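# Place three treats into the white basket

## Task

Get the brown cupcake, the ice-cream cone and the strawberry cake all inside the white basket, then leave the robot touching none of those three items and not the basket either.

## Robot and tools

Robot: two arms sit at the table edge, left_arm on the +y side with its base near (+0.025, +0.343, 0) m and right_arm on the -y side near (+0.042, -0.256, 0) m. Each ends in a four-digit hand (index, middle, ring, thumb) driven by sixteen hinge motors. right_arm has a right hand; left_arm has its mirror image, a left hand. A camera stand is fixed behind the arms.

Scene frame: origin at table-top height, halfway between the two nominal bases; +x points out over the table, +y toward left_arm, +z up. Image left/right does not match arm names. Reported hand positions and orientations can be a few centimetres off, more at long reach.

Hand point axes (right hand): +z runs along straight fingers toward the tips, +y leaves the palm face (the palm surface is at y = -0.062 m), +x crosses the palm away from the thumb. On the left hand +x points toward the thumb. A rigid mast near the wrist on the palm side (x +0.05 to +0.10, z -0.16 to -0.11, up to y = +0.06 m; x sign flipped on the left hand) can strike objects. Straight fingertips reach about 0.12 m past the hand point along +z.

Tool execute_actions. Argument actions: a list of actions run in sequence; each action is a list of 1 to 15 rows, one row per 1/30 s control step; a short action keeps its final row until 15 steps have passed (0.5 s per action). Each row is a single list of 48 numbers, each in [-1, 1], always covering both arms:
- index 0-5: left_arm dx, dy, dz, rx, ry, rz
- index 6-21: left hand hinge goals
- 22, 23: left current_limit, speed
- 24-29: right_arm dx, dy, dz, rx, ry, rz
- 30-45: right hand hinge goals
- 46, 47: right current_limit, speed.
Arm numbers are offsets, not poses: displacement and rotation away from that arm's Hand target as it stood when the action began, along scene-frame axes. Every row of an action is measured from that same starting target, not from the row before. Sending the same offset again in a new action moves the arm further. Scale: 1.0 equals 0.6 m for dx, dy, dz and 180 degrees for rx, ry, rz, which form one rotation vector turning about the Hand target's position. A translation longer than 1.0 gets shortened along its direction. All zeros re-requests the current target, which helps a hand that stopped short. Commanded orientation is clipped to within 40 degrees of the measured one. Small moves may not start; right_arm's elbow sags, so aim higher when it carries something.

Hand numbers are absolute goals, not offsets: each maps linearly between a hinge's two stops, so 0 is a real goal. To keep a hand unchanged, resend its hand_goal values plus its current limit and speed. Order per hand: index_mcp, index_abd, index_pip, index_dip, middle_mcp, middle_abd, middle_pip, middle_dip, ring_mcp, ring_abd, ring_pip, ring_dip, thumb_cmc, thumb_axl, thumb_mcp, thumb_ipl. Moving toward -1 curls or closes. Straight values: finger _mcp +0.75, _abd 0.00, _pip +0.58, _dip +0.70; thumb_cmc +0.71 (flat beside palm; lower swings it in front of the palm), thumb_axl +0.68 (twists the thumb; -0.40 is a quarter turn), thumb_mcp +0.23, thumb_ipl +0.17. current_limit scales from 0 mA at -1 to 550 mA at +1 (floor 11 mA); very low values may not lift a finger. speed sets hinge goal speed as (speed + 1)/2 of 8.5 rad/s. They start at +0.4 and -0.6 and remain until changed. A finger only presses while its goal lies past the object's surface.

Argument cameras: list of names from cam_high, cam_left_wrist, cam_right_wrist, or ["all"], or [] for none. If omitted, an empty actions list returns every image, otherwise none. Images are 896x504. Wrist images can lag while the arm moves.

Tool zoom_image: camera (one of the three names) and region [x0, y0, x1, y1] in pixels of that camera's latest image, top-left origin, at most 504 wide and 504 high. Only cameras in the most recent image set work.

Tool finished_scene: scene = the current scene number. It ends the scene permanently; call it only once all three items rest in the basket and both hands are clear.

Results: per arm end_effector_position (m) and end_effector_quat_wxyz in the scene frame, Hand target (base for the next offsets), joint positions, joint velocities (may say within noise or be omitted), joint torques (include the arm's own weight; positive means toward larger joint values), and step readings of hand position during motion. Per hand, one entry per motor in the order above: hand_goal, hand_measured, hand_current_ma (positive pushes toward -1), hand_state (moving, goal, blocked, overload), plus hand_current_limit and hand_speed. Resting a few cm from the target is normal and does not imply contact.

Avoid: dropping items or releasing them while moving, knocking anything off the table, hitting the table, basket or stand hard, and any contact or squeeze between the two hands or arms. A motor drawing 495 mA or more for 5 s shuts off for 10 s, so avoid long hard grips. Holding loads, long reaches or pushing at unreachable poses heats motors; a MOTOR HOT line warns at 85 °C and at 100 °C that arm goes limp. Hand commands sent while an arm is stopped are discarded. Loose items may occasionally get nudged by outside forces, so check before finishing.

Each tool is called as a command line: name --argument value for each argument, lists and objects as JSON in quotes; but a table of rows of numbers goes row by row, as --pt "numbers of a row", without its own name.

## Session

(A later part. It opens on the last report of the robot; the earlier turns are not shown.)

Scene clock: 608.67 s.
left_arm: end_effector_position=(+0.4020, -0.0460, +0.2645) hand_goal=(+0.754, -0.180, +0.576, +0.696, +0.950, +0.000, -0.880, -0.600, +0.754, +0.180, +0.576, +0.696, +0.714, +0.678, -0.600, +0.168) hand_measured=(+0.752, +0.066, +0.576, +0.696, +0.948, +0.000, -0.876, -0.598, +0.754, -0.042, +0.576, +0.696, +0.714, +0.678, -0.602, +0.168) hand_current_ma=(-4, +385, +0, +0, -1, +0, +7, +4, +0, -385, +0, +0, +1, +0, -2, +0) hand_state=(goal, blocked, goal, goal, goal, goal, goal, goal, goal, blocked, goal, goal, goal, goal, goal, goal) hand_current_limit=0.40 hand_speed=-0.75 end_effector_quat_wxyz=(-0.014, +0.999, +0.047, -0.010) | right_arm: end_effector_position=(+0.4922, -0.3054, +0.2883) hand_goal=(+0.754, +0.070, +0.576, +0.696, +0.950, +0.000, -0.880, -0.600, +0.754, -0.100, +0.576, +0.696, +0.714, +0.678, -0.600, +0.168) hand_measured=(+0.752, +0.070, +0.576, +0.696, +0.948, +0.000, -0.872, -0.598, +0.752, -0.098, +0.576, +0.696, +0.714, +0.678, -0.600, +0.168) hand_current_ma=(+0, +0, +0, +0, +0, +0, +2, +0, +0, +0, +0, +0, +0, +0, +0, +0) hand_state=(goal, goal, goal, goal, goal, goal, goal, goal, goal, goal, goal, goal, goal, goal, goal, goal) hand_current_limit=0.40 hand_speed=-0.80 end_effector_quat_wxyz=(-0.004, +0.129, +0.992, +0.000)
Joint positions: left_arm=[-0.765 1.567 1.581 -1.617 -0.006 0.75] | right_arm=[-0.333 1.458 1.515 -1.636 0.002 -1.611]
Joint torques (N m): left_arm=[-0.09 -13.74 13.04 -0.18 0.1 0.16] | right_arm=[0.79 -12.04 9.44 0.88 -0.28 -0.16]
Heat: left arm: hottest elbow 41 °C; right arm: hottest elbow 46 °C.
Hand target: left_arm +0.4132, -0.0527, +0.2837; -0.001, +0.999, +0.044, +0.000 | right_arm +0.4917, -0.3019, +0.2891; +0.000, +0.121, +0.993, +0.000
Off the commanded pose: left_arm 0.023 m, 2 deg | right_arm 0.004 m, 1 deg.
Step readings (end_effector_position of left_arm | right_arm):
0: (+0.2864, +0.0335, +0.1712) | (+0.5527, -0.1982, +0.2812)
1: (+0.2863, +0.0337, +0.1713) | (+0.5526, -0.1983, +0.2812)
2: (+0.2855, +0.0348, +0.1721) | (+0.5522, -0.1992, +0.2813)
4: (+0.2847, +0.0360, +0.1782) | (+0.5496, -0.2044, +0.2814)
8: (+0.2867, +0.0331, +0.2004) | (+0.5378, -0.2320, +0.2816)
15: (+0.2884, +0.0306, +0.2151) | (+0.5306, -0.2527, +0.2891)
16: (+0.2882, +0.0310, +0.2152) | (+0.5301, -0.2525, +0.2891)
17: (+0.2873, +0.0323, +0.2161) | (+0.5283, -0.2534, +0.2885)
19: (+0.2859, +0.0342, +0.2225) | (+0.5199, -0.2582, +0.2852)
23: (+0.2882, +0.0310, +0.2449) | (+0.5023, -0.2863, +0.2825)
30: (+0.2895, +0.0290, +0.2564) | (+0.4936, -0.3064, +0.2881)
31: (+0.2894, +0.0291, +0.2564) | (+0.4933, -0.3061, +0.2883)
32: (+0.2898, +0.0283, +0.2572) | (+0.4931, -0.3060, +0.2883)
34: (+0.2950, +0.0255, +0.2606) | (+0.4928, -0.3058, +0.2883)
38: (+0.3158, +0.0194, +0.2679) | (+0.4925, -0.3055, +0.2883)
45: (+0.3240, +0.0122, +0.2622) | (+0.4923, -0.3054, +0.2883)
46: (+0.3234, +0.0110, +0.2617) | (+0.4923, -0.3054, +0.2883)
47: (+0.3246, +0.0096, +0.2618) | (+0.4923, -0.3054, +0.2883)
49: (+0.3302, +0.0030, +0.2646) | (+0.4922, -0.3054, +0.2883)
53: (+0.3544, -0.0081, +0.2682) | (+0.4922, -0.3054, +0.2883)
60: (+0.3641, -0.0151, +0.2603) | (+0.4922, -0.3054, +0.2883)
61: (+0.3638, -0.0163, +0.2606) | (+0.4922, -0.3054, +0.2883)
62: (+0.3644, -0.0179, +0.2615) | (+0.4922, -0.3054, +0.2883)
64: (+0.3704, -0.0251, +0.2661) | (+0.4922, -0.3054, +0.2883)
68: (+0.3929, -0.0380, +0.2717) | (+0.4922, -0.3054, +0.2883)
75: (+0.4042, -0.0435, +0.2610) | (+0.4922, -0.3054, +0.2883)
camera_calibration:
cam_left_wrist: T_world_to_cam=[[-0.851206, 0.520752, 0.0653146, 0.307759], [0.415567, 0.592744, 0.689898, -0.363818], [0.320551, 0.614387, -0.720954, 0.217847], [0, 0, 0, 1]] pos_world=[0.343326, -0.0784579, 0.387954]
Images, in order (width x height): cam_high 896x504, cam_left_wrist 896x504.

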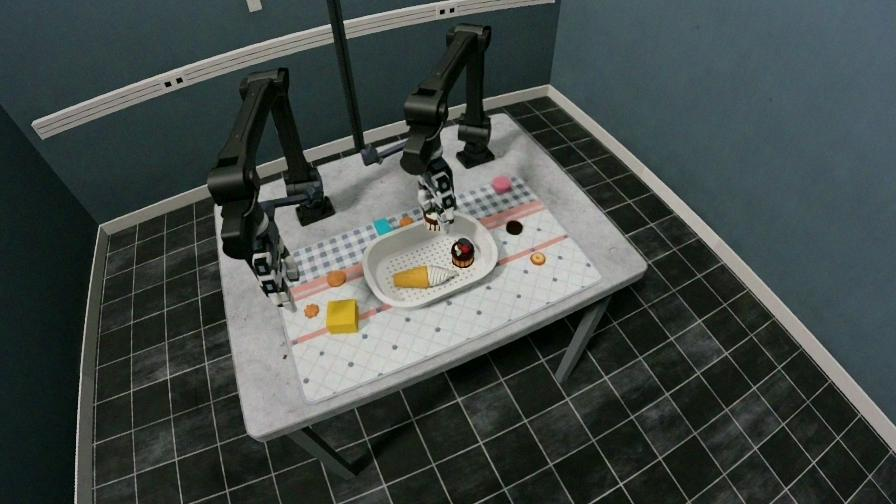

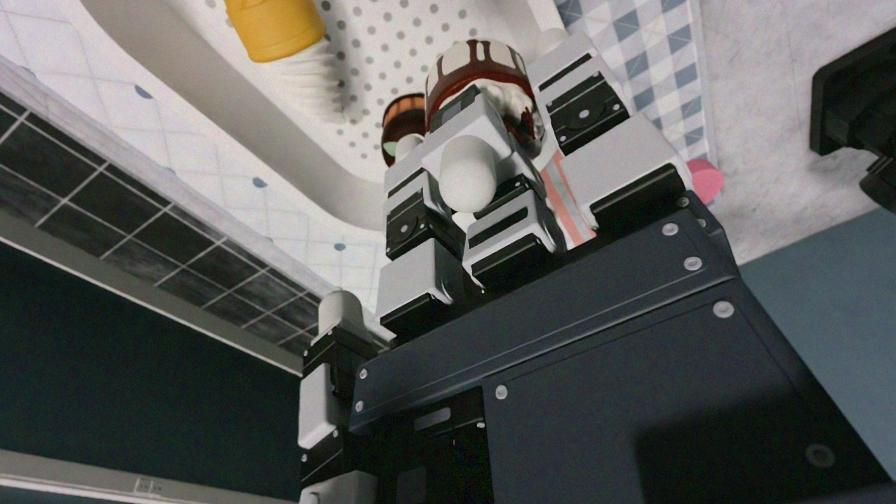

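execute_actions --actions '[[[-0.02,0.005,-0.06,0,0,0,0.754,-0.18,0.576,0.696,0.95,0,-0.88,-0.6,0.754,0.18,0.576,0.696,0.714,0.678,-0.6,0.168,0.4,-0.75,0,0,0,0,0,0,0.754,0.07,0.576,0.696,0.95,0,-0.88,-0.6,0.754,-0.1,0.576,0.696,0.714,0.678,-0.6,0.168,0.4,-0.8]],[[0,0,-0.04,0,0,0,0.754,-0.18,0.576,0.696,0.95,0,-0.88,-0.6,0.754,0.18,0.576,0.696,0.714,0.678,-0.6,0.168,0.4,-0.75,0,0,0,0,0,0,0.754,0.07,0.576,0.696,0.95,0,-0.88,-0.6,0.754,-0.1,0.576,0.696,0.714,0.678,-0.6,0.168,0.4,-0.8]]]' --cameras '["cam_high", "cam_left_wrist"]'

zoom_image --camera "cam_high" --region '[320, 160, 560, 330]'

Scene clock: 628.47 s.
left_arm: end_effector_position=(+0.4008, -0.0453, +0.2150) hand_goal=(+0.754, -0.180, +0.576, +0.696, +0.950, +0.000, -0.880, -0.600, +0.754, +0.180, +0.576, +0.696, +0.714, +0.678, -0.600, +0.168) hand_measured=(+0.752, +0.066, +0.576, +0.696, +0.948, +0.000, -0.876, -0.598, +0.754, -0.042, +0.576, +0.696, +0.714, +0.678, -0.602, +0.168) hand_current_ma=(-4, +385, +0, +0, -1, +0, +7, +4, +0, -385, +0, +0, +1, +0, -2, +0) hand_state=(goal, blocked, goal, goal, goal, goal, goal, goal, goal, blocked, goal, goal, goal, goal, goal, goal) hand_current_limit=0.40 hand_speed=-0.75 end_effector_quat_wxyz=(-0.011, +0.999, +0.047, -0.008) | right_arm: end_effector_position=(+0.4922, -0.3054, +0.2883) hand_goal=(+0.754, +0.070, +0.576, +0.696, +0.950, +0.000, -0.880, -0.600, +0.754, -0.100, +0.576, +0.696, +0.714, +0.678, -0.600, +0.168) hand_measured=(+0.752, +0.070, +0.576, +0.696, +0.948, +0.000, -0.872, -0.598, +0.752, -0.098, +0.576, +0.696, +0.714, +0.678, -0.600, +0.168) hand_current_ma=(+0, +0, +0, +0, +0, +0, +2, +0, +0, +0, +0, +0, +0, +0, +0, +0) hand_state=(goal, goal, goal, goal, goal, goal, goal, goal, goal, goal, goal, goal, goal, goal, goal, goal) hand_current_limit=0.40 hand_speed=-0.80 end_effector_quat_wxyz=(-0.004, +0.129, +0.992, +0.000)
Joint positions: left_arm=[-0.765 1.566 1.449 -1.48 -0.005 0.75] | right_arm=[-0.333 1.458 1.515 -1.636 0.002 -1.611]
Joint torques (N m): left_arm=[-1.14 -15.27 8.85 0.53 0.1 0.1] | right_arm=[0.79 -12.16 9.4 0.94 -0.29 -0.16]
Heat: left arm: hottest elbow 40 °C; right arm: hottest elbow 44 °C.
Hand target: left_arm +0.4011, -0.0497, +0.2237; -0.001, +0.999, +0.044, +0.000 | right_arm +0.4917, -0.3019, +0.2891; +0.000, +0.121, +0.993, +0.000
Off the commanded pose: left_arm 0.010 m, 2 deg | right_arm 0.004 m, 1 deg.
Step readings (end_effector_position of left_arm | right_arm):
0: (+0.4019, -0.0460, +0.2645) | (+0.4922, -0.3054, +0.2883)
1: (+0.4019, -0.0460, +0.2645) | (+0.4922, -0.3054, +0.2883)
2: (+0.4022, -0.0463, +0.2645) | (+0.4922, -0.3054, +0.2883)
4: (+0.4045, -0.0484, +0.2619) | (+0.4922, -0.3054, +0.2883)
8: (+0.4028, -0.0471, +0.2447) | (+0.4922, -0.3054, +0.2883)
15: (+0.4008, -0.0454, +0.2359) | (+0.4922, -0.3054, +0.2883)
16: (+0.4011, -0.0456, +0.2359) | (+0.4922, -0.3054, +0.2883)
17: (+0.4016, -0.0461, +0.2349) | (+0.4922, -0.3054, +0.2883)
19: (+0.4027, -0.0471, +0.2306) | (+0.4922, -0.3054, +0.2883)
23: (+0.4004, -0.0450, +0.2176) | (+0.4922, -0.3054, +0.2883)
30: (+0.4006, -0.0452, +0.2148) | (+0.4922, -0.3054, +0.2883)
camera_calibration:
cam_left_wrist: T_world_to_cam=[[-0.851049, 0.521705, 0.0595023, 0.310853], [0.41353, 0.596089, 0.688238, -0.328222], [0.323588, 0.61033, -0.723041, 0.181267], [0, 0, 0, 1]] pos_world=[0.341624, -0.0771567, 0.338462]
Images, in order (width x height): cam_high 896x504, cam_left_wrist 896x504.

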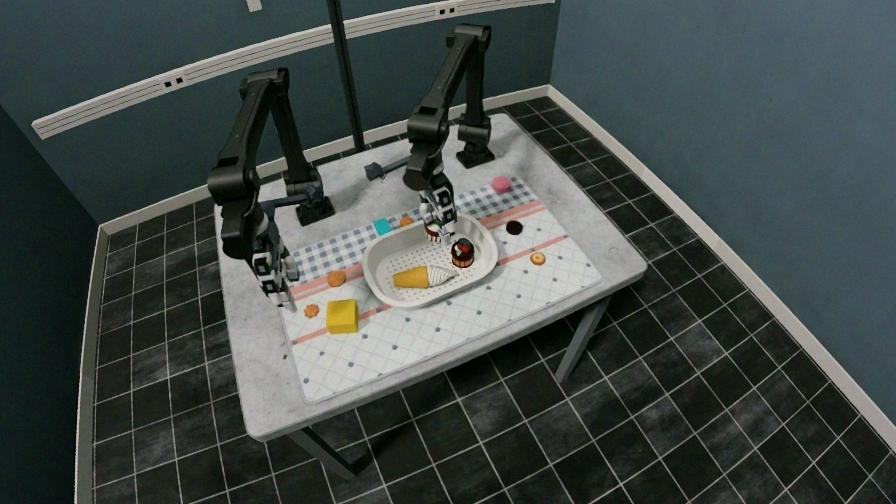

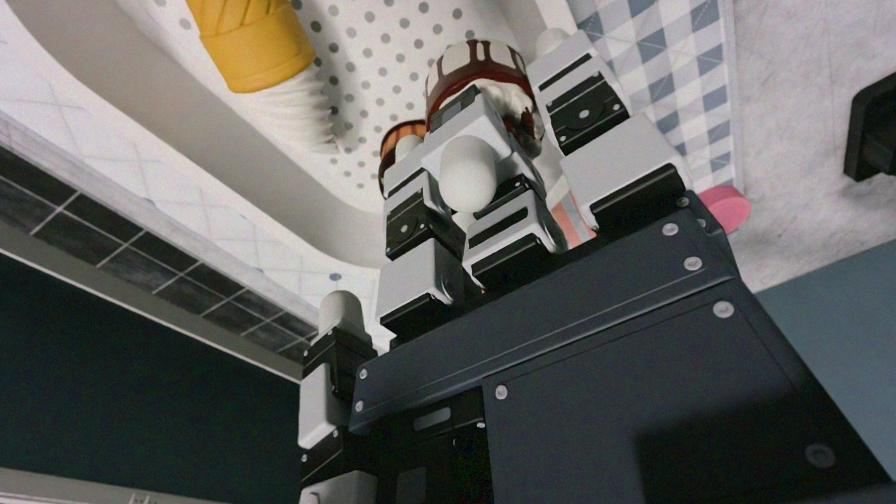

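Scaled by 2.100 from the camera's 896x504 image, which has a finer 1280x720 frame.

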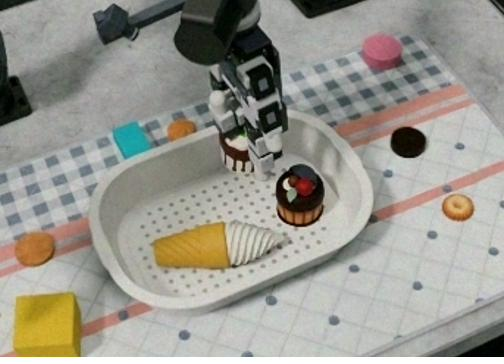

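execute_actions --actions '[[[0,0,-0.05,0,0,0,0.754,-0.18,0.576,0.696,0.95,0,-0.88,-0.6,0.754,0.18,0.576,0.696,0.714,0.678,-0.6,0.168,0.4,-0.75,0,0,0,0,0,0,0.754,0.07,0.576,0.696,0.95,0,-0.88,-0.6,0.754,-0.1,0.576,0.696,0.714,0.678,-0.6,0.168,0.4,-0.8]],[[0,0,-0.04,0,0,0,0.754,-0.18,0.576,0.696,0.95,0,-0.88,-0.6,0.754,0.18,0.576,0.696,0.714,0.678,-0.6,0.168,0.4,-0.75,0,0,0,0,0,0,0.754,0.07,0.576,0.696,0.95,0,-0.88,-0.6,0.754,-0.1,0.576,0.696,0.714,0.678,-0.6,0.168,0.4,-0.8]]]' --cameras '["cam_left_wrist"]'

Scene clock: 645.97 s.
left_arm: end_effector_position=(+0.4037, -0.0475, +0.1788) hand_goal=(+0.754, -0.180, +0.576, +0.696, +0.950, +0.000, -0.880, -0.600, +0.754, +0.180, +0.576, +0.696, +0.714, +0.678, -0.600, +0.168) hand_measured=(+0.750, +0.066, +0.576, +0.696, +0.948, +0.000, -0.876, -0.598, +0.752, -0.036, +0.576, +0.696, +0.714, +0.678, -0.602, +0.168) hand_current_ma=(-4, +385, +0, +0, -1, +0, +7, +4, -2, -385, +0, +0, +1, +0, -2, +0) hand_state=(goal, blocked, goal, goal, goal, goal, goal, goal, goal, blocked, goal, goal, goal, goal, goal, goal) hand_current_limit=0.40 hand_speed=-0.75 end_effector_quat_wxyz=(+0.003, +0.999, +0.047, +0.008) | right_arm: end_effector_position=(+0.4922, -0.3054, +0.2883) hand_goal=(+0.754, +0.070, +0.576, +0.696, +0.950, +0.000, -0.880, -0.600, +0.754, -0.100, +0.576, +0.696, +0.714, +0.678, -0.600, +0.168) hand_measured=(+0.752, +0.070, +0.576, +0.696, +0.948, +0.000, -0.872, -0.598, +0.752, -0.098, +0.576, +0.696, +0.714, +0.678, -0.600, +0.168) hand_current_ma=(+0, +0, +0, +0, +0, +0, +2, +0, +0, +0, +0, +0, +0, +0, +0, +0) hand_state=(goal, goal, goal, goal, goal, goal, goal, goal, goal, goal, goal, goal, goal, goal, goal, goal) hand_current_limit=0.40 hand_speed=-0.80 end_effector_quat_wxyz=(-0.004, +0.129, +0.992, +0.000)
Joint positions: left_arm=[-0.765 1.566 1.344 -1.334 -0.006 0.75] | right_arm=[-0.333 1.458 1.515 -1.636 0.002 -1.611]
Joint torques (N m): left_arm=[-1.14 -13.16 7.84 0.38 0.16 0.09] | right_arm=[0.79 -12.22 9.39 0.92 -0.28 -0.16]
Heat: left arm: hottest elbow 41 °C; right arm: hottest elbow 42 °C.
Hand target: left_arm +0.4012, -0.0497, +0.1696; -0.001, +0.999, +0.044, +0.000 | right_arm +0.4917, -0.3019, +0.2891; +0.000, +0.121, +0.993, +0.000
Off the commanded pose: left_arm 0.010 m, 1 deg | right_arm 0.004 m, 1 deg.
Step readings (end_effector_position of left_arm | right_arm):
0: (+0.4008, -0.0454, +0.2151) | (+0.4922, -0.3054, +0.2883)
1: (+0.4009, -0.0455, +0.2149) | (+0.4922, -0.3054, +0.2883)
2: (+0.4013, -0.0458, +0.2137) | (+0.4922, -0.3054, +0.2883)
4: (+0.4024, -0.0468, +0.2082) | (+0.4922, -0.3054, +0.2883)
8: (+0.4024, -0.0464, +0.1977) | (+0.4922, -0.3054, +0.2883)
15: (+0.4033, -0.0471, +0.1952) | (+0.4922, -0.3054, +0.2883)
16: (+0.4034, -0.0473, +0.1951) | (+0.4922, -0.3054, +0.2883)
17: (+0.4035, -0.0474, +0.1939) | (+0.4922, -0.3054, +0.2883)
19: (+0.4038, -0.0476, +0.1891) | (+0.4922, -0.3054, +0.2883)
23: (+0.4030, -0.0469, +0.1802) | (+0.4922, -0.3054, +0.2883)
30: (+0.4035, -0.0473, +0.1787) | (+0.4922, -0.3054, +0.2883)
camera_calibration:
cam_left_wrist: T_world_to_cam=[[-0.852309, 0.522731, 0.0179182, 0.324669], [0.391121, 0.614226, 0.685384, -0.292812], [0.347266, 0.591167, -0.727962, 0.145792], [0, 0, 0, 1]] pos_world=[0.340615, -0.0760493, 0.301003]
Images, in order (width x height): cam_left_wrist 896x504.

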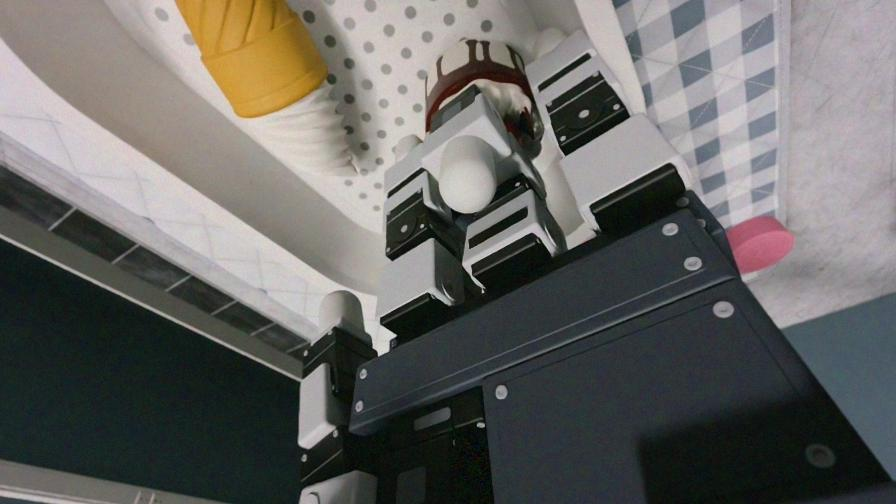

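execute_actions --actions '[[[0.018,-0.003,0.014,0,0,0,0.754,-0.18,0.576,0.696,0.95,0,-0.88,-0.6,0.754,0.18,0.576,0.696,0.714,0.678,-0.6,0.168,0.4,-0.75,0,0,0,0,0,0,0.754,0.07,0.576,0.696,0.95,0,-0.88,-0.6,0.754,-0.1,0.576,0.696,0.714,0.678,-0.6,0.168,0.4,-0.8]],[[0,0,-0.024,0,0,0,0.754,-0.18,0.576,0.696,0.95,0,-0.88,-0.6,0.754,0.18,0.576,0.696,0.714,0.678,-0.6,0.168,0.4,-0.75,0,0,0,0,0,0,0.754,0.07,0.576,0.696,0.95,0,-0.88,-0.6,0.754,-0.1,0.576,0.696,0.714,0.678,-0.6,0.168,0.4,-0.8]]]' --cameras '["cam_left_wrist", "cam_high"]'

zoom_image --camera "cam_high" --region '[380, 190, 500, 290]'

Scene clock: 660.30 s.
left_arm: end_effector_position=(+0.4061, -0.0495, +0.1702) hand_goal=(+0.754, -0.180, +0.576, +0.696, +0.950, +0.000, -0.880, -0.600, +0.754, +0.180, +0.576, +0.696, +0.714, +0.678, -0.600, +0.168) hand_measured=(+0.750, +0.066, +0.576, +0.696, +0.948, +0.000, -0.876, -0.598, +0.754, -0.036, +0.576, +0.696, +0.714, +0.678, -0.602, +0.168) hand_current_ma=(-4, +385, +0, +0, -1, +0, +7, +4, +0, -385, +0, +0, +1, +0, -2, +0) hand_state=(goal, blocked, goal, goal, goal, goal, goal, goal, goal, blocked, goal, goal, goal, goal, goal, goal) hand_current_limit=0.40 hand_speed=-0.75 end_effector_quat_wxyz=(+0.000, +0.999, +0.046, +0.005) | right_arm: end_effector_position=(+0.4922, -0.3054, +0.2883) hand_goal=(+0.754, +0.070, +0.576, +0.696, +0.950, +0.000, -0.880, -0.600, +0.754, -0.100, +0.576, +0.696, +0.714, +0.678, -0.600, +0.168) hand_measured=(+0.752, +0.070, +0.576, +0.696, +0.948, +0.000, -0.872, -0.598, +0.752, -0.098, +0.576, +0.696, +0.714, +0.678, -0.600, +0.168) hand_current_ma=(+0, +0, +0, +0, +0, +0, +2, +0, +0, +0, +0, +0, +0, +0, +0, +0) hand_state=(goal, goal, goal, goal, goal, goal, goal, goal, goal, goal, goal, goal, goal, goal, goal, goal) hand_current_limit=0.40 hand_speed=-0.80 end_effector_quat_wxyz=(-0.004, +0.129, +0.992, +0.000)
Joint positions: left_arm=[-0.765 1.584 1.344 -1.324 -0.006 0.752] | right_arm=[-0.333 1.458 1.515 -1.636 0.002 -1.611]
Joint torques (N m): left_arm=[-0.09 -12.63 9.14 0.39 0.16 0.18] | right_arm=[0.67 -12.16 9.43 0.92 -0.28 -0.16]
Heat: left arm: hottest elbow 39 °C; right arm: hottest elbow 42 °C.
Hand target: left_arm +0.4120, -0.0513, +0.1636; -0.001, +0.999, +0.045, +0.000 | right_arm +0.4917, -0.3019, +0.2891; +0.000, +0.121, +0.993, +0.000
Off the commanded pose: left_arm 0.009 m, 1 deg | right_arm 0.004 m, 1 deg.
Step readings (end_effector_position of left_arm | right_arm):
0: (+0.4037, -0.0475, +0.1788) | (+0.4922, -0.3054, +0.2883)
1: (+0.4037, -0.0475, +0.1788) | (+0.4922, -0.3054, +0.2883)
2: (+0.4037, -0.0475, +0.1788) | (+0.4922, -0.3054, +0.2883)
4: (+0.4037, -0.0475, +0.1786) | (+0.4922, -0.3054, +0.2883)
8: (+0.4030, -0.0469, +0.1771) | (+0.4922, -0.3054, +0.2883)
15: (+0.4033, -0.0469, +0.1749) | (+0.4922, -0.3054, +0.2883)
16: (+0.4033, -0.0469, +0.1749) | (+0.4922, -0.3054, +0.2883)
17: (+0.4033, -0.0469, +0.1747) | (+0.4922, -0.3054, +0.2883)
19: (+0.4037, -0.0473, +0.1743) | (+0.4922, -0.3054, +0.2883)
23: (+0.4053, -0.0488, +0.1723) | (+0.4922, -0.3054, +0.2883)
30: (+0.4061, -0.0495, +0.1702) | (+0.4922, -0.3054, +0.2883)
camera_calibration:
cam_left_wrist: T_world_to_cam=[[-0.851372, 0.523909, 0.0261883, 0.326085], [0.396361, 0.609794, 0.686331, -0.289119], [0.343605, 0.594703, -0.726818, 0.141442], [0, 0, 0, 1]] pos_world=[0.343615, -0.0786514, 0.292694]
Images, in order (width x height): cam_high 896x504, cam_left_wrist 896x504.

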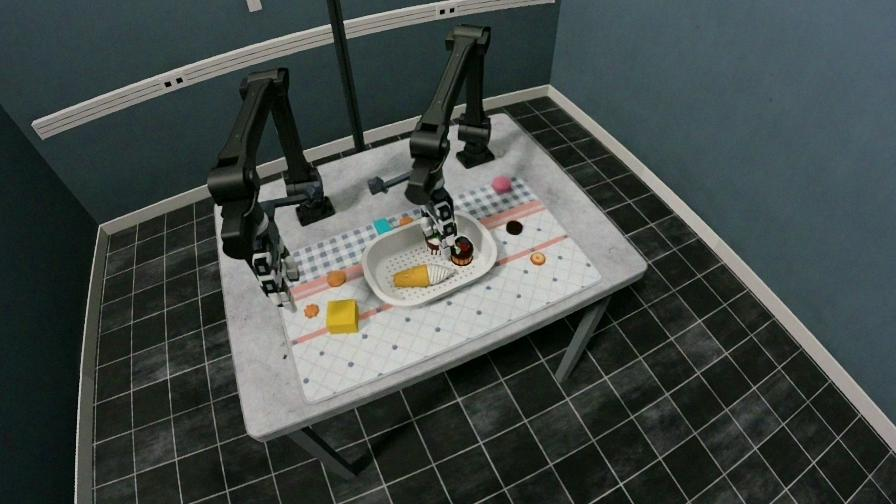

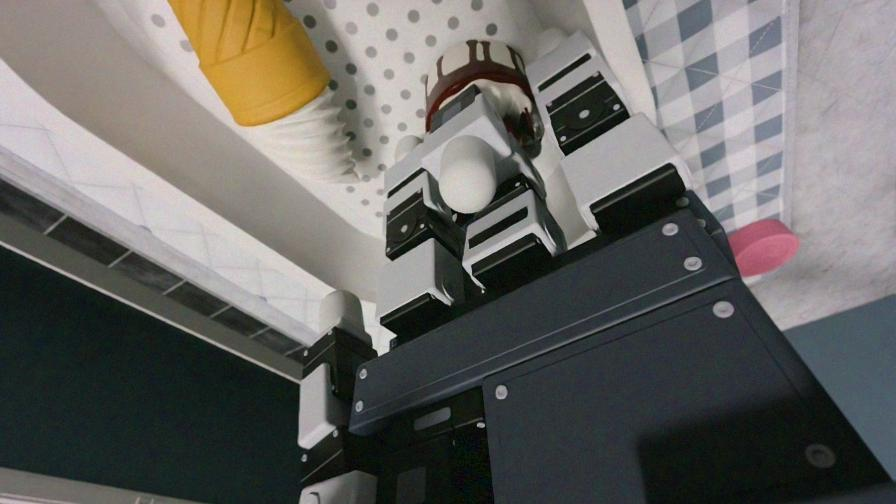

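Scaled by 4.200 from the camera's 896x504 image, which has a finer 1280x720 frame.

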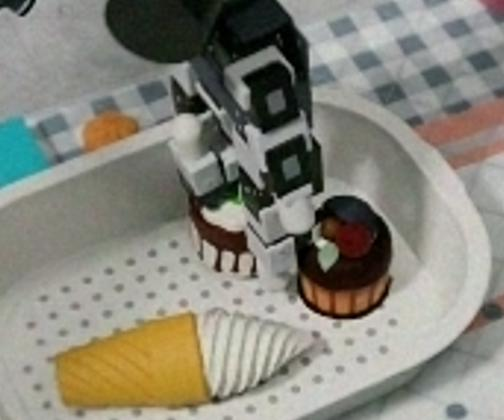

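execute_actions --actions '[[[0.004,0,-0.013,0,0,0,0.754,-0.18,0.576,0.696,0.95,0,-0.88,-0.6,0.754,0.18,0.576,0.696,0.714,0.678,-0.6,0.168,0.4,-0.75,0,0,0,0,0,0,0.754,0.07,0.576,0.696,0.95,0,-0.88,-0.6,0.754,-0.1,0.576,0.696,0.714,0.678,-0.6,0.168,0.4,-0.8]]]'

Scene clock: 681.80 s.
left_arm: end_effector_position=(+0.4086, -0.0524, +0.1640) hand_goal=(+0.754, -0.180, +0.576, +0.696, +0.950, +0.000, -0.880, -0.600, +0.754, +0.180, +0.576, +0.696, +0.714, +0.678, -0.600, +0.168) hand_measured=(+0.750, +0.066, +0.578, +0.696, +0.948, +0.000, -0.876, -0.598, +0.754, -0.036, +0.576, +0.696, +0.714, +0.678, -0.602, +0.168) hand_current_ma=(-4, +385, +1, +0, -1, +0, +7, +4, +1, -385, +0, +0, +1, +0, -2, +0) hand_state=(goal, blocked, goal, goal, goal, goal, goal, goal, goal, blocked, goal, goal, goal, goal, goal, goal) hand_current_limit=0.40 hand_speed=-0.75 end_effector_quat_wxyz=(+0.000, +0.999, +0.044, +0.004) | right_arm: end_effector_position=(+0.4922, -0.3054, +0.2883) hand_goal=(+0.754, +0.070, +0.576, +0.696, +0.950, +0.000, -0.880, -0.600, +0.754, -0.100, +0.576, +0.696, +0.714, +0.678, -0.600, +0.168) hand_measured=(+0.752, +0.070, +0.576, +0.696, +0.948, +0.000, -0.872, -0.598, +0.752, -0.098, +0.576, +0.696, +0.714, +0.678, -0.600, +0.168) hand_current_ma=(+0, +0, +0, +0, +0, +0, +2, +0, +0, +0, +0, +0, +0, +0, +0, +0) hand_state=(goal, goal, goal, goal, goal, goal, goal, goal, goal, goal, goal, goal, goal, goal, goal, goal) hand_current_limit=0.40 hand_speed=-0.80 end_effector_quat_wxyz=(-0.004, +0.129, +0.992, +0.000)
Joint positions: left_arm=[-0.765 1.598 1.344 -1.31 -0.006 0.757] | right_arm=[-0.333 1.458 1.515 -1.636 0.002 -1.611]
Joint torques (N m): left_arm=[0.21 -13.16 8.35 0.58 0.12 0.17] | right_arm=[0.67 -12.34 9.4 0.88 -0.28 -0.15]
Heat: left arm: hottest elbow 38 °C; right arm: hottest elbow 41 °C.
Hand target: left_arm +0.4145, -0.0514, +0.1559; -0.001, +0.999, +0.045, +0.000 | right_arm +0.4917, -0.3019, +0.2891; +0.000, +0.121, +0.993, +0.000
Off the commanded pose: left_arm 0.010 m, 1 deg | right_arm 0.004 m, 1 deg.
Step readings (end_effector_position of left_arm | right_arm):
0: (+0.4061, -0.0495, +0.1702) | (+0.4922, -0.3054, +0.2883)
1: (+0.4061, -0.0496, +0.1703) | (+0.4922, -0.3054, +0.2883)
2: (+0.4063, -0.0498, +0.1701) | (+0.4922, -0.3054, +0.2883)
4: (+0.4068, -0.0504, +0.1694) | (+0.4922, -0.3054, +0.2883)
8: (+0.4082, -0.0518, +0.1649) | (+0.4922, -0.3054, +0.2883)
15: (+0.4086, -0.0524, +0.1640) | (+0.4922, -0.3054, +0.2883)

execute_actions --actions '[[[0,0.002,-0.009,0,0,0,0.754,-0.18,0.576,0.696,0.95,0,-0.88,-0.6,0.754,0.18,0.576,0.696,0.714,0.678,-0.6,0.168,0.4,-0.75,0,0,0,0,0,0,0.754,0.07,0.576,0.696,0.95,0,-0.88,-0.6,0.754,-0.1,0.576,0.696,0.714,0.678,-0.6,0.168,0.4,-0.8]]]'

Scene clock: 690.50 s.
left_arm: end_effector_position=(+0.4092, -0.0535, +0.1620) hand_goal=(+0.754, -0.180, +0.576, +0.696, +0.950, +0.000, -0.880, -0.600, +0.754, +0.180, +0.576, +0.696, +0.714, +0.678, -0.600, +0.168) hand_measured=(+0.750, +0.066, +0.578, +0.696, +0.948, +0.000, -0.876, -0.598, +0.754, -0.036, +0.576, +0.696, +0.714, +0.678, -0.602, +0.168) hand_current_ma=(-6, +385, +1, +0, -1, +0, +7, +4, +1, -385, +0, +0, +1, +0, -2, +0) hand_state=(goal, blocked, goal, goal, goal, goal, goal, goal, goal, blocked, goal, goal, goal, goal, goal, goal) hand_current_limit=0.40 hand_speed=-0.75 end_effector_quat_wxyz=(+0.004, +0.999, +0.043, +0.007) | right_arm: end_effector_position=(+0.4922, -0.3054, +0.2883) hand_goal=(+0.754, +0.070, +0.576, +0.696, +0.950, +0.000, -0.880, -0.600, +0.754, -0.100, +0.576, +0.696, +0.714, +0.678, -0.600, +0.168) hand_measured=(+0.752, +0.070, +0.576, +0.696, +0.948, +0.000, -0.872, -0.598, +0.752, -0.098, +0.576, +0.696, +0.714, +0.678, -0.600, +0.168) hand_current_ma=(+0, +0, +0, +0, +0, +0, +2, +0, +0, +0, +0, +0, +0, +0, +0, +0) hand_state=(goal, goal, goal, goal, goal, goal, goal, goal, goal, goal, goal, goal, goal, goal, goal, goal) hand_current_limit=0.40 hand_speed=-0.80 end_effector_quat_wxyz=(-0.004, +0.129, +0.992, +0.000)
Joint positions: left_arm=[-0.765 1.598 1.337 -1.295 -0.005 0.76] | right_arm=[-0.333 1.458 1.515 -1.636 0.002 -1.611]
Joint torques (N m): left_arm=[0.44 -13.04 7.91 0.55 0.11 0.16] | right_arm=[0.79 -12.1 9.44 0.9 -0.28 -0.15]
Heat: left arm: hottest elbow 38 °C; right arm: hottest elbow 41 °C.
Hand target: left_arm +0.4145, -0.0502, +0.1505; -0.001, +0.999, +0.045, +0.000 | right_arm +0.4917, -0.3019, +0.2891; +0.000, +0.121, +0.993, +0.000
Off the commanded pose: left_arm 0.013 m, 1 deg | right_arm 0.004 m, 1 deg.
Step readings (end_effector_position of left_arm | right_arm):
0: (+0.4086, -0.0524, +0.1640) | (+0.4922, -0.3054, +0.2883)
1: (+0.4086, -0.0524, +0.1640) | (+0.4922, -0.3054, +0.2883)
2: (+0.4086, -0.0525, +0.1639) | (+0.4922, -0.3054, +0.2883)
4: (+0.4088, -0.0529, +0.1632) | (+0.4922, -0.3054, +0.2883)
8: (+0.4091, -0.0533, +0.1621) | (+0.4922, -0.3054, +0.2883)
15: (+0.4092, -0.0535, +0.1620) | (+0.4922, -0.3054, +0.2883)

execute_actions --actions '[[[-0.004,-0.004,0.008,0,0,0,0.754,0.06,0.576,0.696,0.95,0,-0.88,-0.6,0.754,-0.04,0.576,0.696,0.714,0.678,-0.6,0.168,0.4,-0.8,0,0,0,0,0,0,0.754,0.07,0.576,0.696,0.95,0,-0.88,-0.6,0.754,-0.1,0.576,0.696,0.714,0.678,-0.6,0.168,0.4,-0.8]],[[0,0,0,0,0,0,0.754,0.11,0.576,0.696,0.95,0,-0.88,-0.6,0.754,-0.08,0.576,0.696,0.714,0.678,-0.6,0.168,0.4,-0.88,0,0,0,0,0,0,0.754,0.07,0.576,0.696,0.95,0,-0.88,-0.6,0.754,-0.1,0.576,0.696,0.714,0.678,-0.6,0.168,0.4,-0.8]],[[0,0,0,0,0,0,0.754,0.15,0.576,0.696,0.95,0,-0.88,-0.6,0.754,-0.12,0.576,0.696,0.714,0.678,-0.6,0.168,0.4,-0.85,0,0,0,0,0,0,0.754,0.07,0.576,0.696,0.95,0,-0.88,-0.6,0.754,-0.1,0.576,0.696,0.714,0.678,-0.6,0.168,0.4,-0.8]]]' --cameras '["cam_high", "cam_left_wrist"]'

zoom_image --camera "cam_high" --region '[380, 190, 500, 290]'

Scene clock: 704.27 s.
left_arm: end_effector_position=(+0.4093, -0.0534, +0.1620) hand_goal=(+0.754, +0.150, +0.576, +0.696, +0.950, +0.000, -0.880, -0.600, +0.754, -0.120, +0.576, +0.696, +0.714, +0.678, -0.600, +0.168) hand_measured=(+0.750, +0.144, +0.576, +0.696, +0.948, +0.000, -0.876, -0.598, +0.754, -0.068, +0.576, +0.696, +0.714, +0.678, -0.602, +0.168) hand_current_ma=(-7, -8, +0, +0, -1, +0, +7, +4, +0, +128, +0, +0, +1, +0, -2, +0) hand_state=(goal, goal, goal, goal, goal, goal, goal, goal, goal, blocked, goal, goal, goal, goal, goal, goal) hand_current_limit=0.40 hand_speed=-0.85 end_effector_quat_wxyz=(+0.004, +0.999, +0.043, +0.007) | right_arm: end_effector_position=(+0.4922, -0.3054, +0.2883) hand_goal=(+0.754, +0.070, +0.576, +0.696, +0.950, +0.000, -0.880, -0.600, +0.754, -0.100, +0.576, +0.696, +0.714, +0.678, -0.600, +0.168) hand_measured=(+0.752, +0.070, +0.576, +0.696, +0.948, +0.000, -0.872, -0.598, +0.752, -0.098, +0.576, +0.696, +0.714, +0.678, -0.600, +0.168) hand_current_ma=(+0, +0, +0, +0, +0, +0, +2, +0, +0, +0, +0, +0, +0, +0, +0, +0) hand_state=(goal, goal, goal, goal, goal, goal, goal, goal, goal, goal, goal, goal, goal, goal, goal, goal) hand_current_limit=0.40 hand_speed=-0.80 end_effector_quat_wxyz=(-0.004, +0.129, +0.992, +0.000)
Joint positions: left_arm=[-0.764 1.598 1.337 -1.295 -0.005 0.76] | right_arm=[-0.333 1.458 1.515 -1.636 0.002 -1.611]
Joint torques (N m): left_arm=[-0.32 -13.33 8.65 0.1 0.1 0.1] | right_arm=[0.73 -12.22 9.42 0.94 -0.28 -0.16]
Heat: left arm: hottest elbow 38 °C; right arm: hottest elbow 41 °C.
Hand target: left_arm +0.4121, -0.0526, +0.1553; -0.001, +0.999, +0.045, +0.000 | right_arm +0.4917, -0.3019, +0.2891; +0.000, +0.121, +0.993, +0.000
Off the commanded pose: left_arm 0.007 m, 1 deg | right_arm 0.004 m, 1 deg.
Step readings (end_effector_position of left_arm | right_arm):
0: (+0.4092, -0.0535, +0.1620) | (+0.4922, -0.3054, +0.2883)
1: (+0.4092, -0.0535, +0.1620) | (+0.4922, -0.3054, +0.2883)
2: (+0.4092, -0.0535, +0.1620) | (+0.4922, -0.3054, +0.2883)
4: (+0.4092, -0.0535, +0.1620) | (+0.4922, -0.3054, +0.2883)
8: (+0.4092, -0.0535, +0.1620) | (+0.4922, -0.3054, +0.2883)
15: (+0.4092, -0.0535, +0.1620) | (+0.4922, -0.3054, +0.2883)
16: (+0.4092, -0.0535, +0.1620) | (+0.4922, -0.3054, +0.2883)
17: (+0.4092, -0.0535, +0.1620) | (+0.4922, -0.3054, +0.2883)
19: (+0.4092, -0.0535, +0.1620) | (+0.4922, -0.3054, +0.2883)
23: (+0.4092, -0.0535, +0.1620) | (+0.4922, -0.3054, +0.2883)
30: (+0.4092, -0.0535, +0.1620) | (+0.4922, -0.3054, +0.2883)
31: (+0.4092, -0.0535, +0.1620) | (+0.4922, -0.3054, +0.2883)
32: (+0.4092, -0.0535, +0.1620) | (+0.4922, -0.3054, +0.2883)
34: (+0.4093, -0.0534, +0.1620) | (+0.4922, -0.3054, +0.2883)
38: (+0.4093, -0.0534, +0.1620) | (+0.4922, -0.3054, +0.2883)
45: (+0.4093, -0.0534, +0.1620) | (+0.4922, -0.3054, +0.2883)
camera_calibration:
cam_left_wrist: T_world_to_cam=[[-0.84764, 0.530244, 0.0186568, 0.331152], [0.397542, 0.611431, 0.684188, -0.282428], [0.351379, 0.587361, -0.729067, 0.133386], [0, 0, 0, 1]] pos_world=[0.346105, -0.0812517, 0.284303]
Images, in order (width x height): cam_high 896x504, cam_left_wrist 896x504.

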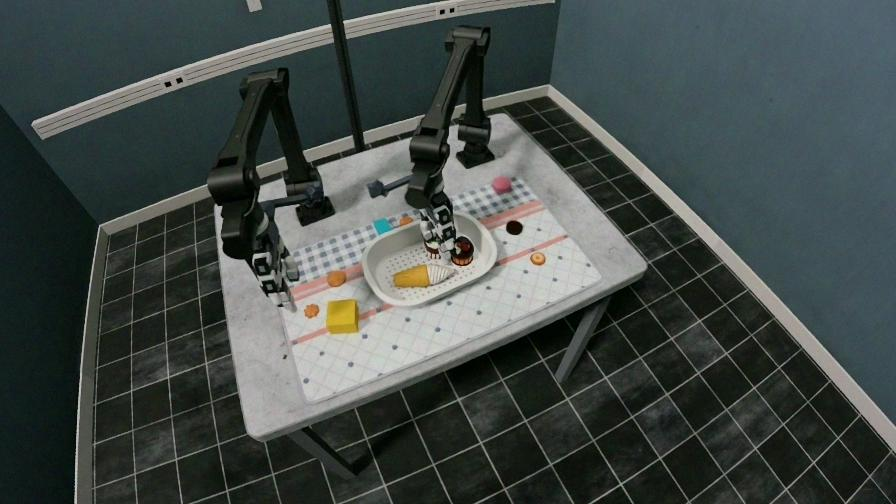

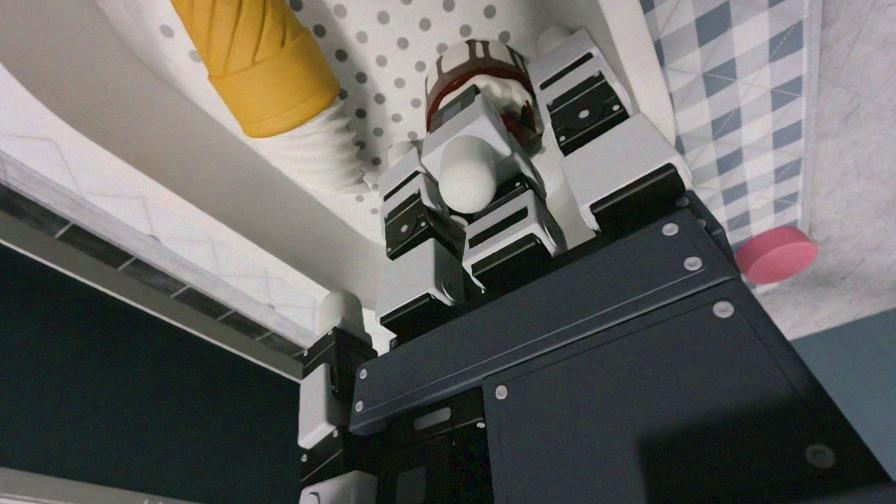

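Scaled by 4.200 from the camera's 896x504 image, which has a finer 1280x720 frame.

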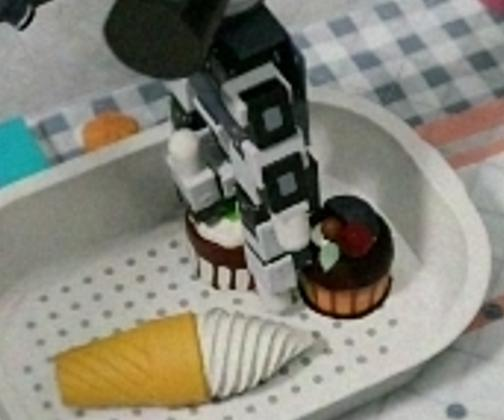

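execute_actions --actions '[[[0.01,-0.004,0.06,0,0,0,0.754,0.15,0.576,0.696,0.95,0,-0.88,-0.6,0.754,-0.07,0.576,0.696,0.714,0.678,-0.6,0.168,0.4,-0.75,0,0,0,0,0,0,0.754,0.07,0.576,0.696,0.95,0,-0.88,-0.6,0.754,-0.1,0.576,0.696,0.714,0.678,-0.6,0.168,0.4,-0.8]],[[-0.01,0.004,0.08,0,0,0,0.754,0.15,0.576,0.696,0.95,0,-0.88,-0.6,0.754,-0.07,0.576,0.696,0.714,0.678,-0.6,0.168,0.4,-0.75,0,0,0,0,0,0,0.754,0.07,0.576,0.696,0.95,0,-0.88,-0.6,0.754,-0.1,0.576,0.696,0.714,0.678,-0.6,0.168,0.4,-0.8]],[[0,0,0.09,0,0,0,0.754,0.15,0.576,0.696,0.95,0,-0.88,-0.6,0.754,-0.07,0.576,0.696,0.714,0.678,-0.6,0.168,0.4,-0.75,0,0,0,0,0,0,0.754,0.07,0.576,0.696,0.95,0,-0.88,-0.6,0.754,-0.1,0.576,0.696,0.714,0.678,-0.6,0.168,0.4,-0.8]],[[-0.05,0.06,0,0,0,0,0.754,0.15,0.576,0.696,0.95,0,-0.88,-0.6,0.754,-0.07,0.576,0.696,0.714,0.678,-0.6,0.168,0.4,-0.75,0,0,0,0,0,0,0.754,0.07,0.576,0.696,0.95,0,-0.88,-0.6,0.754,-0.1,0.576,0.696,0.714,0.678,-0.6,0.168,0.4,-0.8]],[[-0.05,0.08,0,0,0,0,0.754,0.15,0.576,0.696,0.95,0,-0.88,-0.6,0.754,-0.07,0.576,0.696,0.714,0.678,-0.6,0.168,0.4,-0.75,0,0,0,0,0,0,0.754,0.07,0.576,0.696,0.95,0,-0.88,-0.6,0.754,-0.1,0.576,0.696,0.714,0.678,-0.6,0.168,0.4,-0.8]],[[-0.03,0.08,0,0,0,0,0.754,0.15,0.576,0.696,0.95,0,-0.88,-0.6,0.754,-0.07,0.576,0.696,0.714,0.678,-0.6,0.168,0.4,-0.75,0,0,0,0,0,0,0.754,0.07,0.576,0.696,0.95,0,-0.88,-0.6,0.754,-0.1,0.576,0.696,0.714,0.678,-0.6,0.168,0.4,-0.8]]]' --cameras '["cam_high"]'

zoom_image --camera "cam_high" --region '[320, 160, 560, 330]'

Scene clock: 734.70 s.
left_arm: end_effector_position=(+0.3342, +0.0739, +0.2877) hand_goal=(+0.754, +0.150, +0.576, +0.696, +0.950, +0.000, -0.880, -0.600, +0.754, -0.070, +0.576, +0.696, +0.714, +0.678, -0.600, +0.168) hand_measured=(+0.752, +0.148, +0.576, +0.696, +0.948, +0.000, -0.876, -0.598, +0.750, -0.068, +0.574, +0.696, +0.714, +0.678, -0.602, +0.168) hand_current_ma=(-4, -2, +0, +0, -2, +0, +7, +4, -5, +3, -4, +0, +0, +0, -2, +0) hand_state=(goal, goal, goal, goal, goal, goal, goal, goal, goal, goal, goal, goal, goal, goal, goal, goal) hand_current_limit=0.40 hand_speed=-0.75 end_effector_quat_wxyz=(-0.003, +0.999, +0.044, -0.002) | right_arm: end_effector_position=(+0.4922, -0.3054, +0.2883) hand_goal=(+0.754, +0.070, +0.576, +0.696, +0.950, +0.000, -0.880, -0.600, +0.754, -0.100, +0.576, +0.696, +0.714, +0.678, -0.600, +0.168) hand_measured=(+0.752, +0.070, +0.576, +0.696, +0.948, +0.000, -0.872, -0.598, +0.752, -0.098, +0.576, +0.696, +0.714, +0.678, -0.600, +0.168) hand_current_ma=(+0, +0, +0, +0, +0, +0, +2, +0, +0, +0, +0, +0, +0, +0, +0, +0) hand_state=(goal, goal, goal, goal, goal, goal, goal, goal, goal, goal, goal, goal, goal, goal, goal, goal) hand_current_limit=0.40 hand_speed=-0.80 end_effector_quat_wxyz=(-0.004, +0.129, +0.992, +0.000)
Joint positions: left_arm=[-0.628 1.221 1.29 -1.647 -0.003 0.894] | right_arm=[-0.333 1.458 1.515 -1.636 0.002 -1.611]
Joint torques (N m): left_arm=[0.38 -9.7 8.77 -0.1 0.03 0.18] | right_arm=[0.91 -12.22 9.43 0.94 -0.28 -0.16]
Heat: left arm: hottest elbow 39 °C; right arm: hottest elbow 40 °C.
Hand target: left_arm +0.3340, +0.0794, +0.2933; -0.001, +0.999, +0.045, +0.000 | right_arm +0.4917, -0.3019, +0.2891; +0.000, +0.121, +0.993, +0.000
Off the commanded pose: left_arm 0.008 m, 0 deg | right_arm 0.004 m, 1 deg.
Step readings (end_effector_position of left_arm | right_arm):
0: (+0.4093, -0.0534, +0.1620) | (+0.4922, -0.3054, +0.2883)
1: (+0.4092, -0.0533, +0.1619) | (+0.4922, -0.3054, +0.2883)
2: (+0.4083, -0.0524, +0.1615) | (+0.4922, -0.3054, +0.2883)
4: (+0.4061, -0.0506, +0.1626) | (+0.4922, -0.3054, +0.2883)
8: (+0.4044, -0.0491, +0.1697) | (+0.4922, -0.3054, +0.2883)
15: (+0.4044, -0.0490, +0.1748) | (+0.4922, -0.3054, +0.2883)
16: (+0.4041, -0.0488, +0.1749) | (+0.4922, -0.3054, +0.2883)
17: (+0.4033, -0.0480, +0.1760) | (+0.4922, -0.3054, +0.2883)
19: (+0.4018, -0.0467, +0.1819) | (+0.4922, -0.3054, +0.2883)
23: (+0.4024, -0.0473, +0.1989) | (+0.4922, -0.3054, +0.2883)
30: (+0.4023, -0.0472, +0.2076) | (+0.4922, -0.3054, +0.2883)
31: (+0.4018, -0.0467, +0.2077) | (+0.4922, -0.3054, +0.2883)
32: (+0.4006, -0.0456, +0.2092) | (+0.4922, -0.3054, +0.2883)
34: (+0.3990, -0.0442, +0.2180) | (+0.4922, -0.3054, +0.2883)
38: (+0.4026, -0.0475, +0.2470) | (+0.4922, -0.3054, +0.2883)
45: (+0.4047, -0.0493, +0.2679) | (+0.4922, -0.3054, +0.2883)
46: (+0.4042, -0.0489, +0.2677) | (+0.4922, -0.3054, +0.2883)
47: (+0.4038, -0.0486, +0.2678) | (+0.4922, -0.3054, +0.2883)
49: (+0.3996, -0.0446, +0.2663) | (+0.4922, -0.3054, +0.2883)
53: (+0.3855, -0.0296, +0.2684) | (+0.4922, -0.3054, +0.2883)
60: (+0.3791, -0.0231, +0.2868) | (+0.4922, -0.3054, +0.2883)
61: (+0.3789, -0.0227, +0.2868) | (+0.4922, -0.3054, +0.2883)
62: (+0.3773, -0.0206, +0.2851) | (+0.4922, -0.3054, +0.2883)
64: (+0.3698, -0.0103, +0.2769) | (+0.4922, -0.3054, +0.2883)
68: (+0.3555, +0.0151, +0.2694) | (+0.4922, -0.3054, +0.2883)
75: (+0.3519, +0.0262, +0.2872) | (+0.4922, -0.3054, +0.2883)
76: (+0.3515, +0.0265, +0.2877) | (+0.4922, -0.3054, +0.2883)
77: (+0.3511, +0.0288, +0.2866) | (+0.4922, -0.3054, +0.2883)
79: (+0.3457, +0.0375, +0.2812) | (+0.4922, -0.3054, +0.2883)
83: (+0.3377, +0.0626, +0.2758) | (+0.4922, -0.3054, +0.2883)
90: (+0.3353, +0.0741, +0.2876) | (+0.4922, -0.3054, +0.2883)
Images, in order (width x height): cam_high 896x504.

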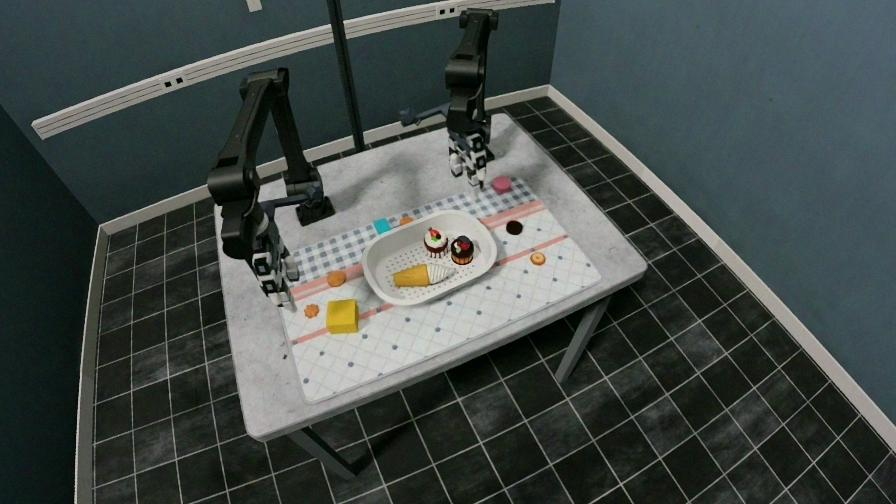

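Scaled by 2.100 from the camera's 896x504 image, which has a finer 1280x720 frame.

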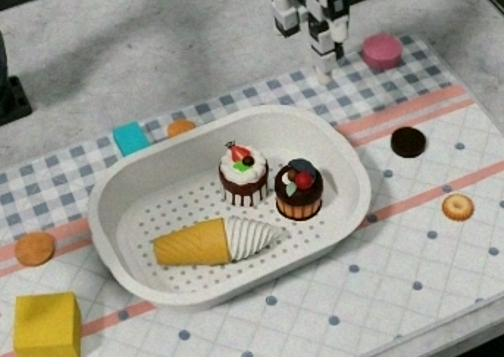

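finished_scene --scene 2

The scene is finished: the task was done.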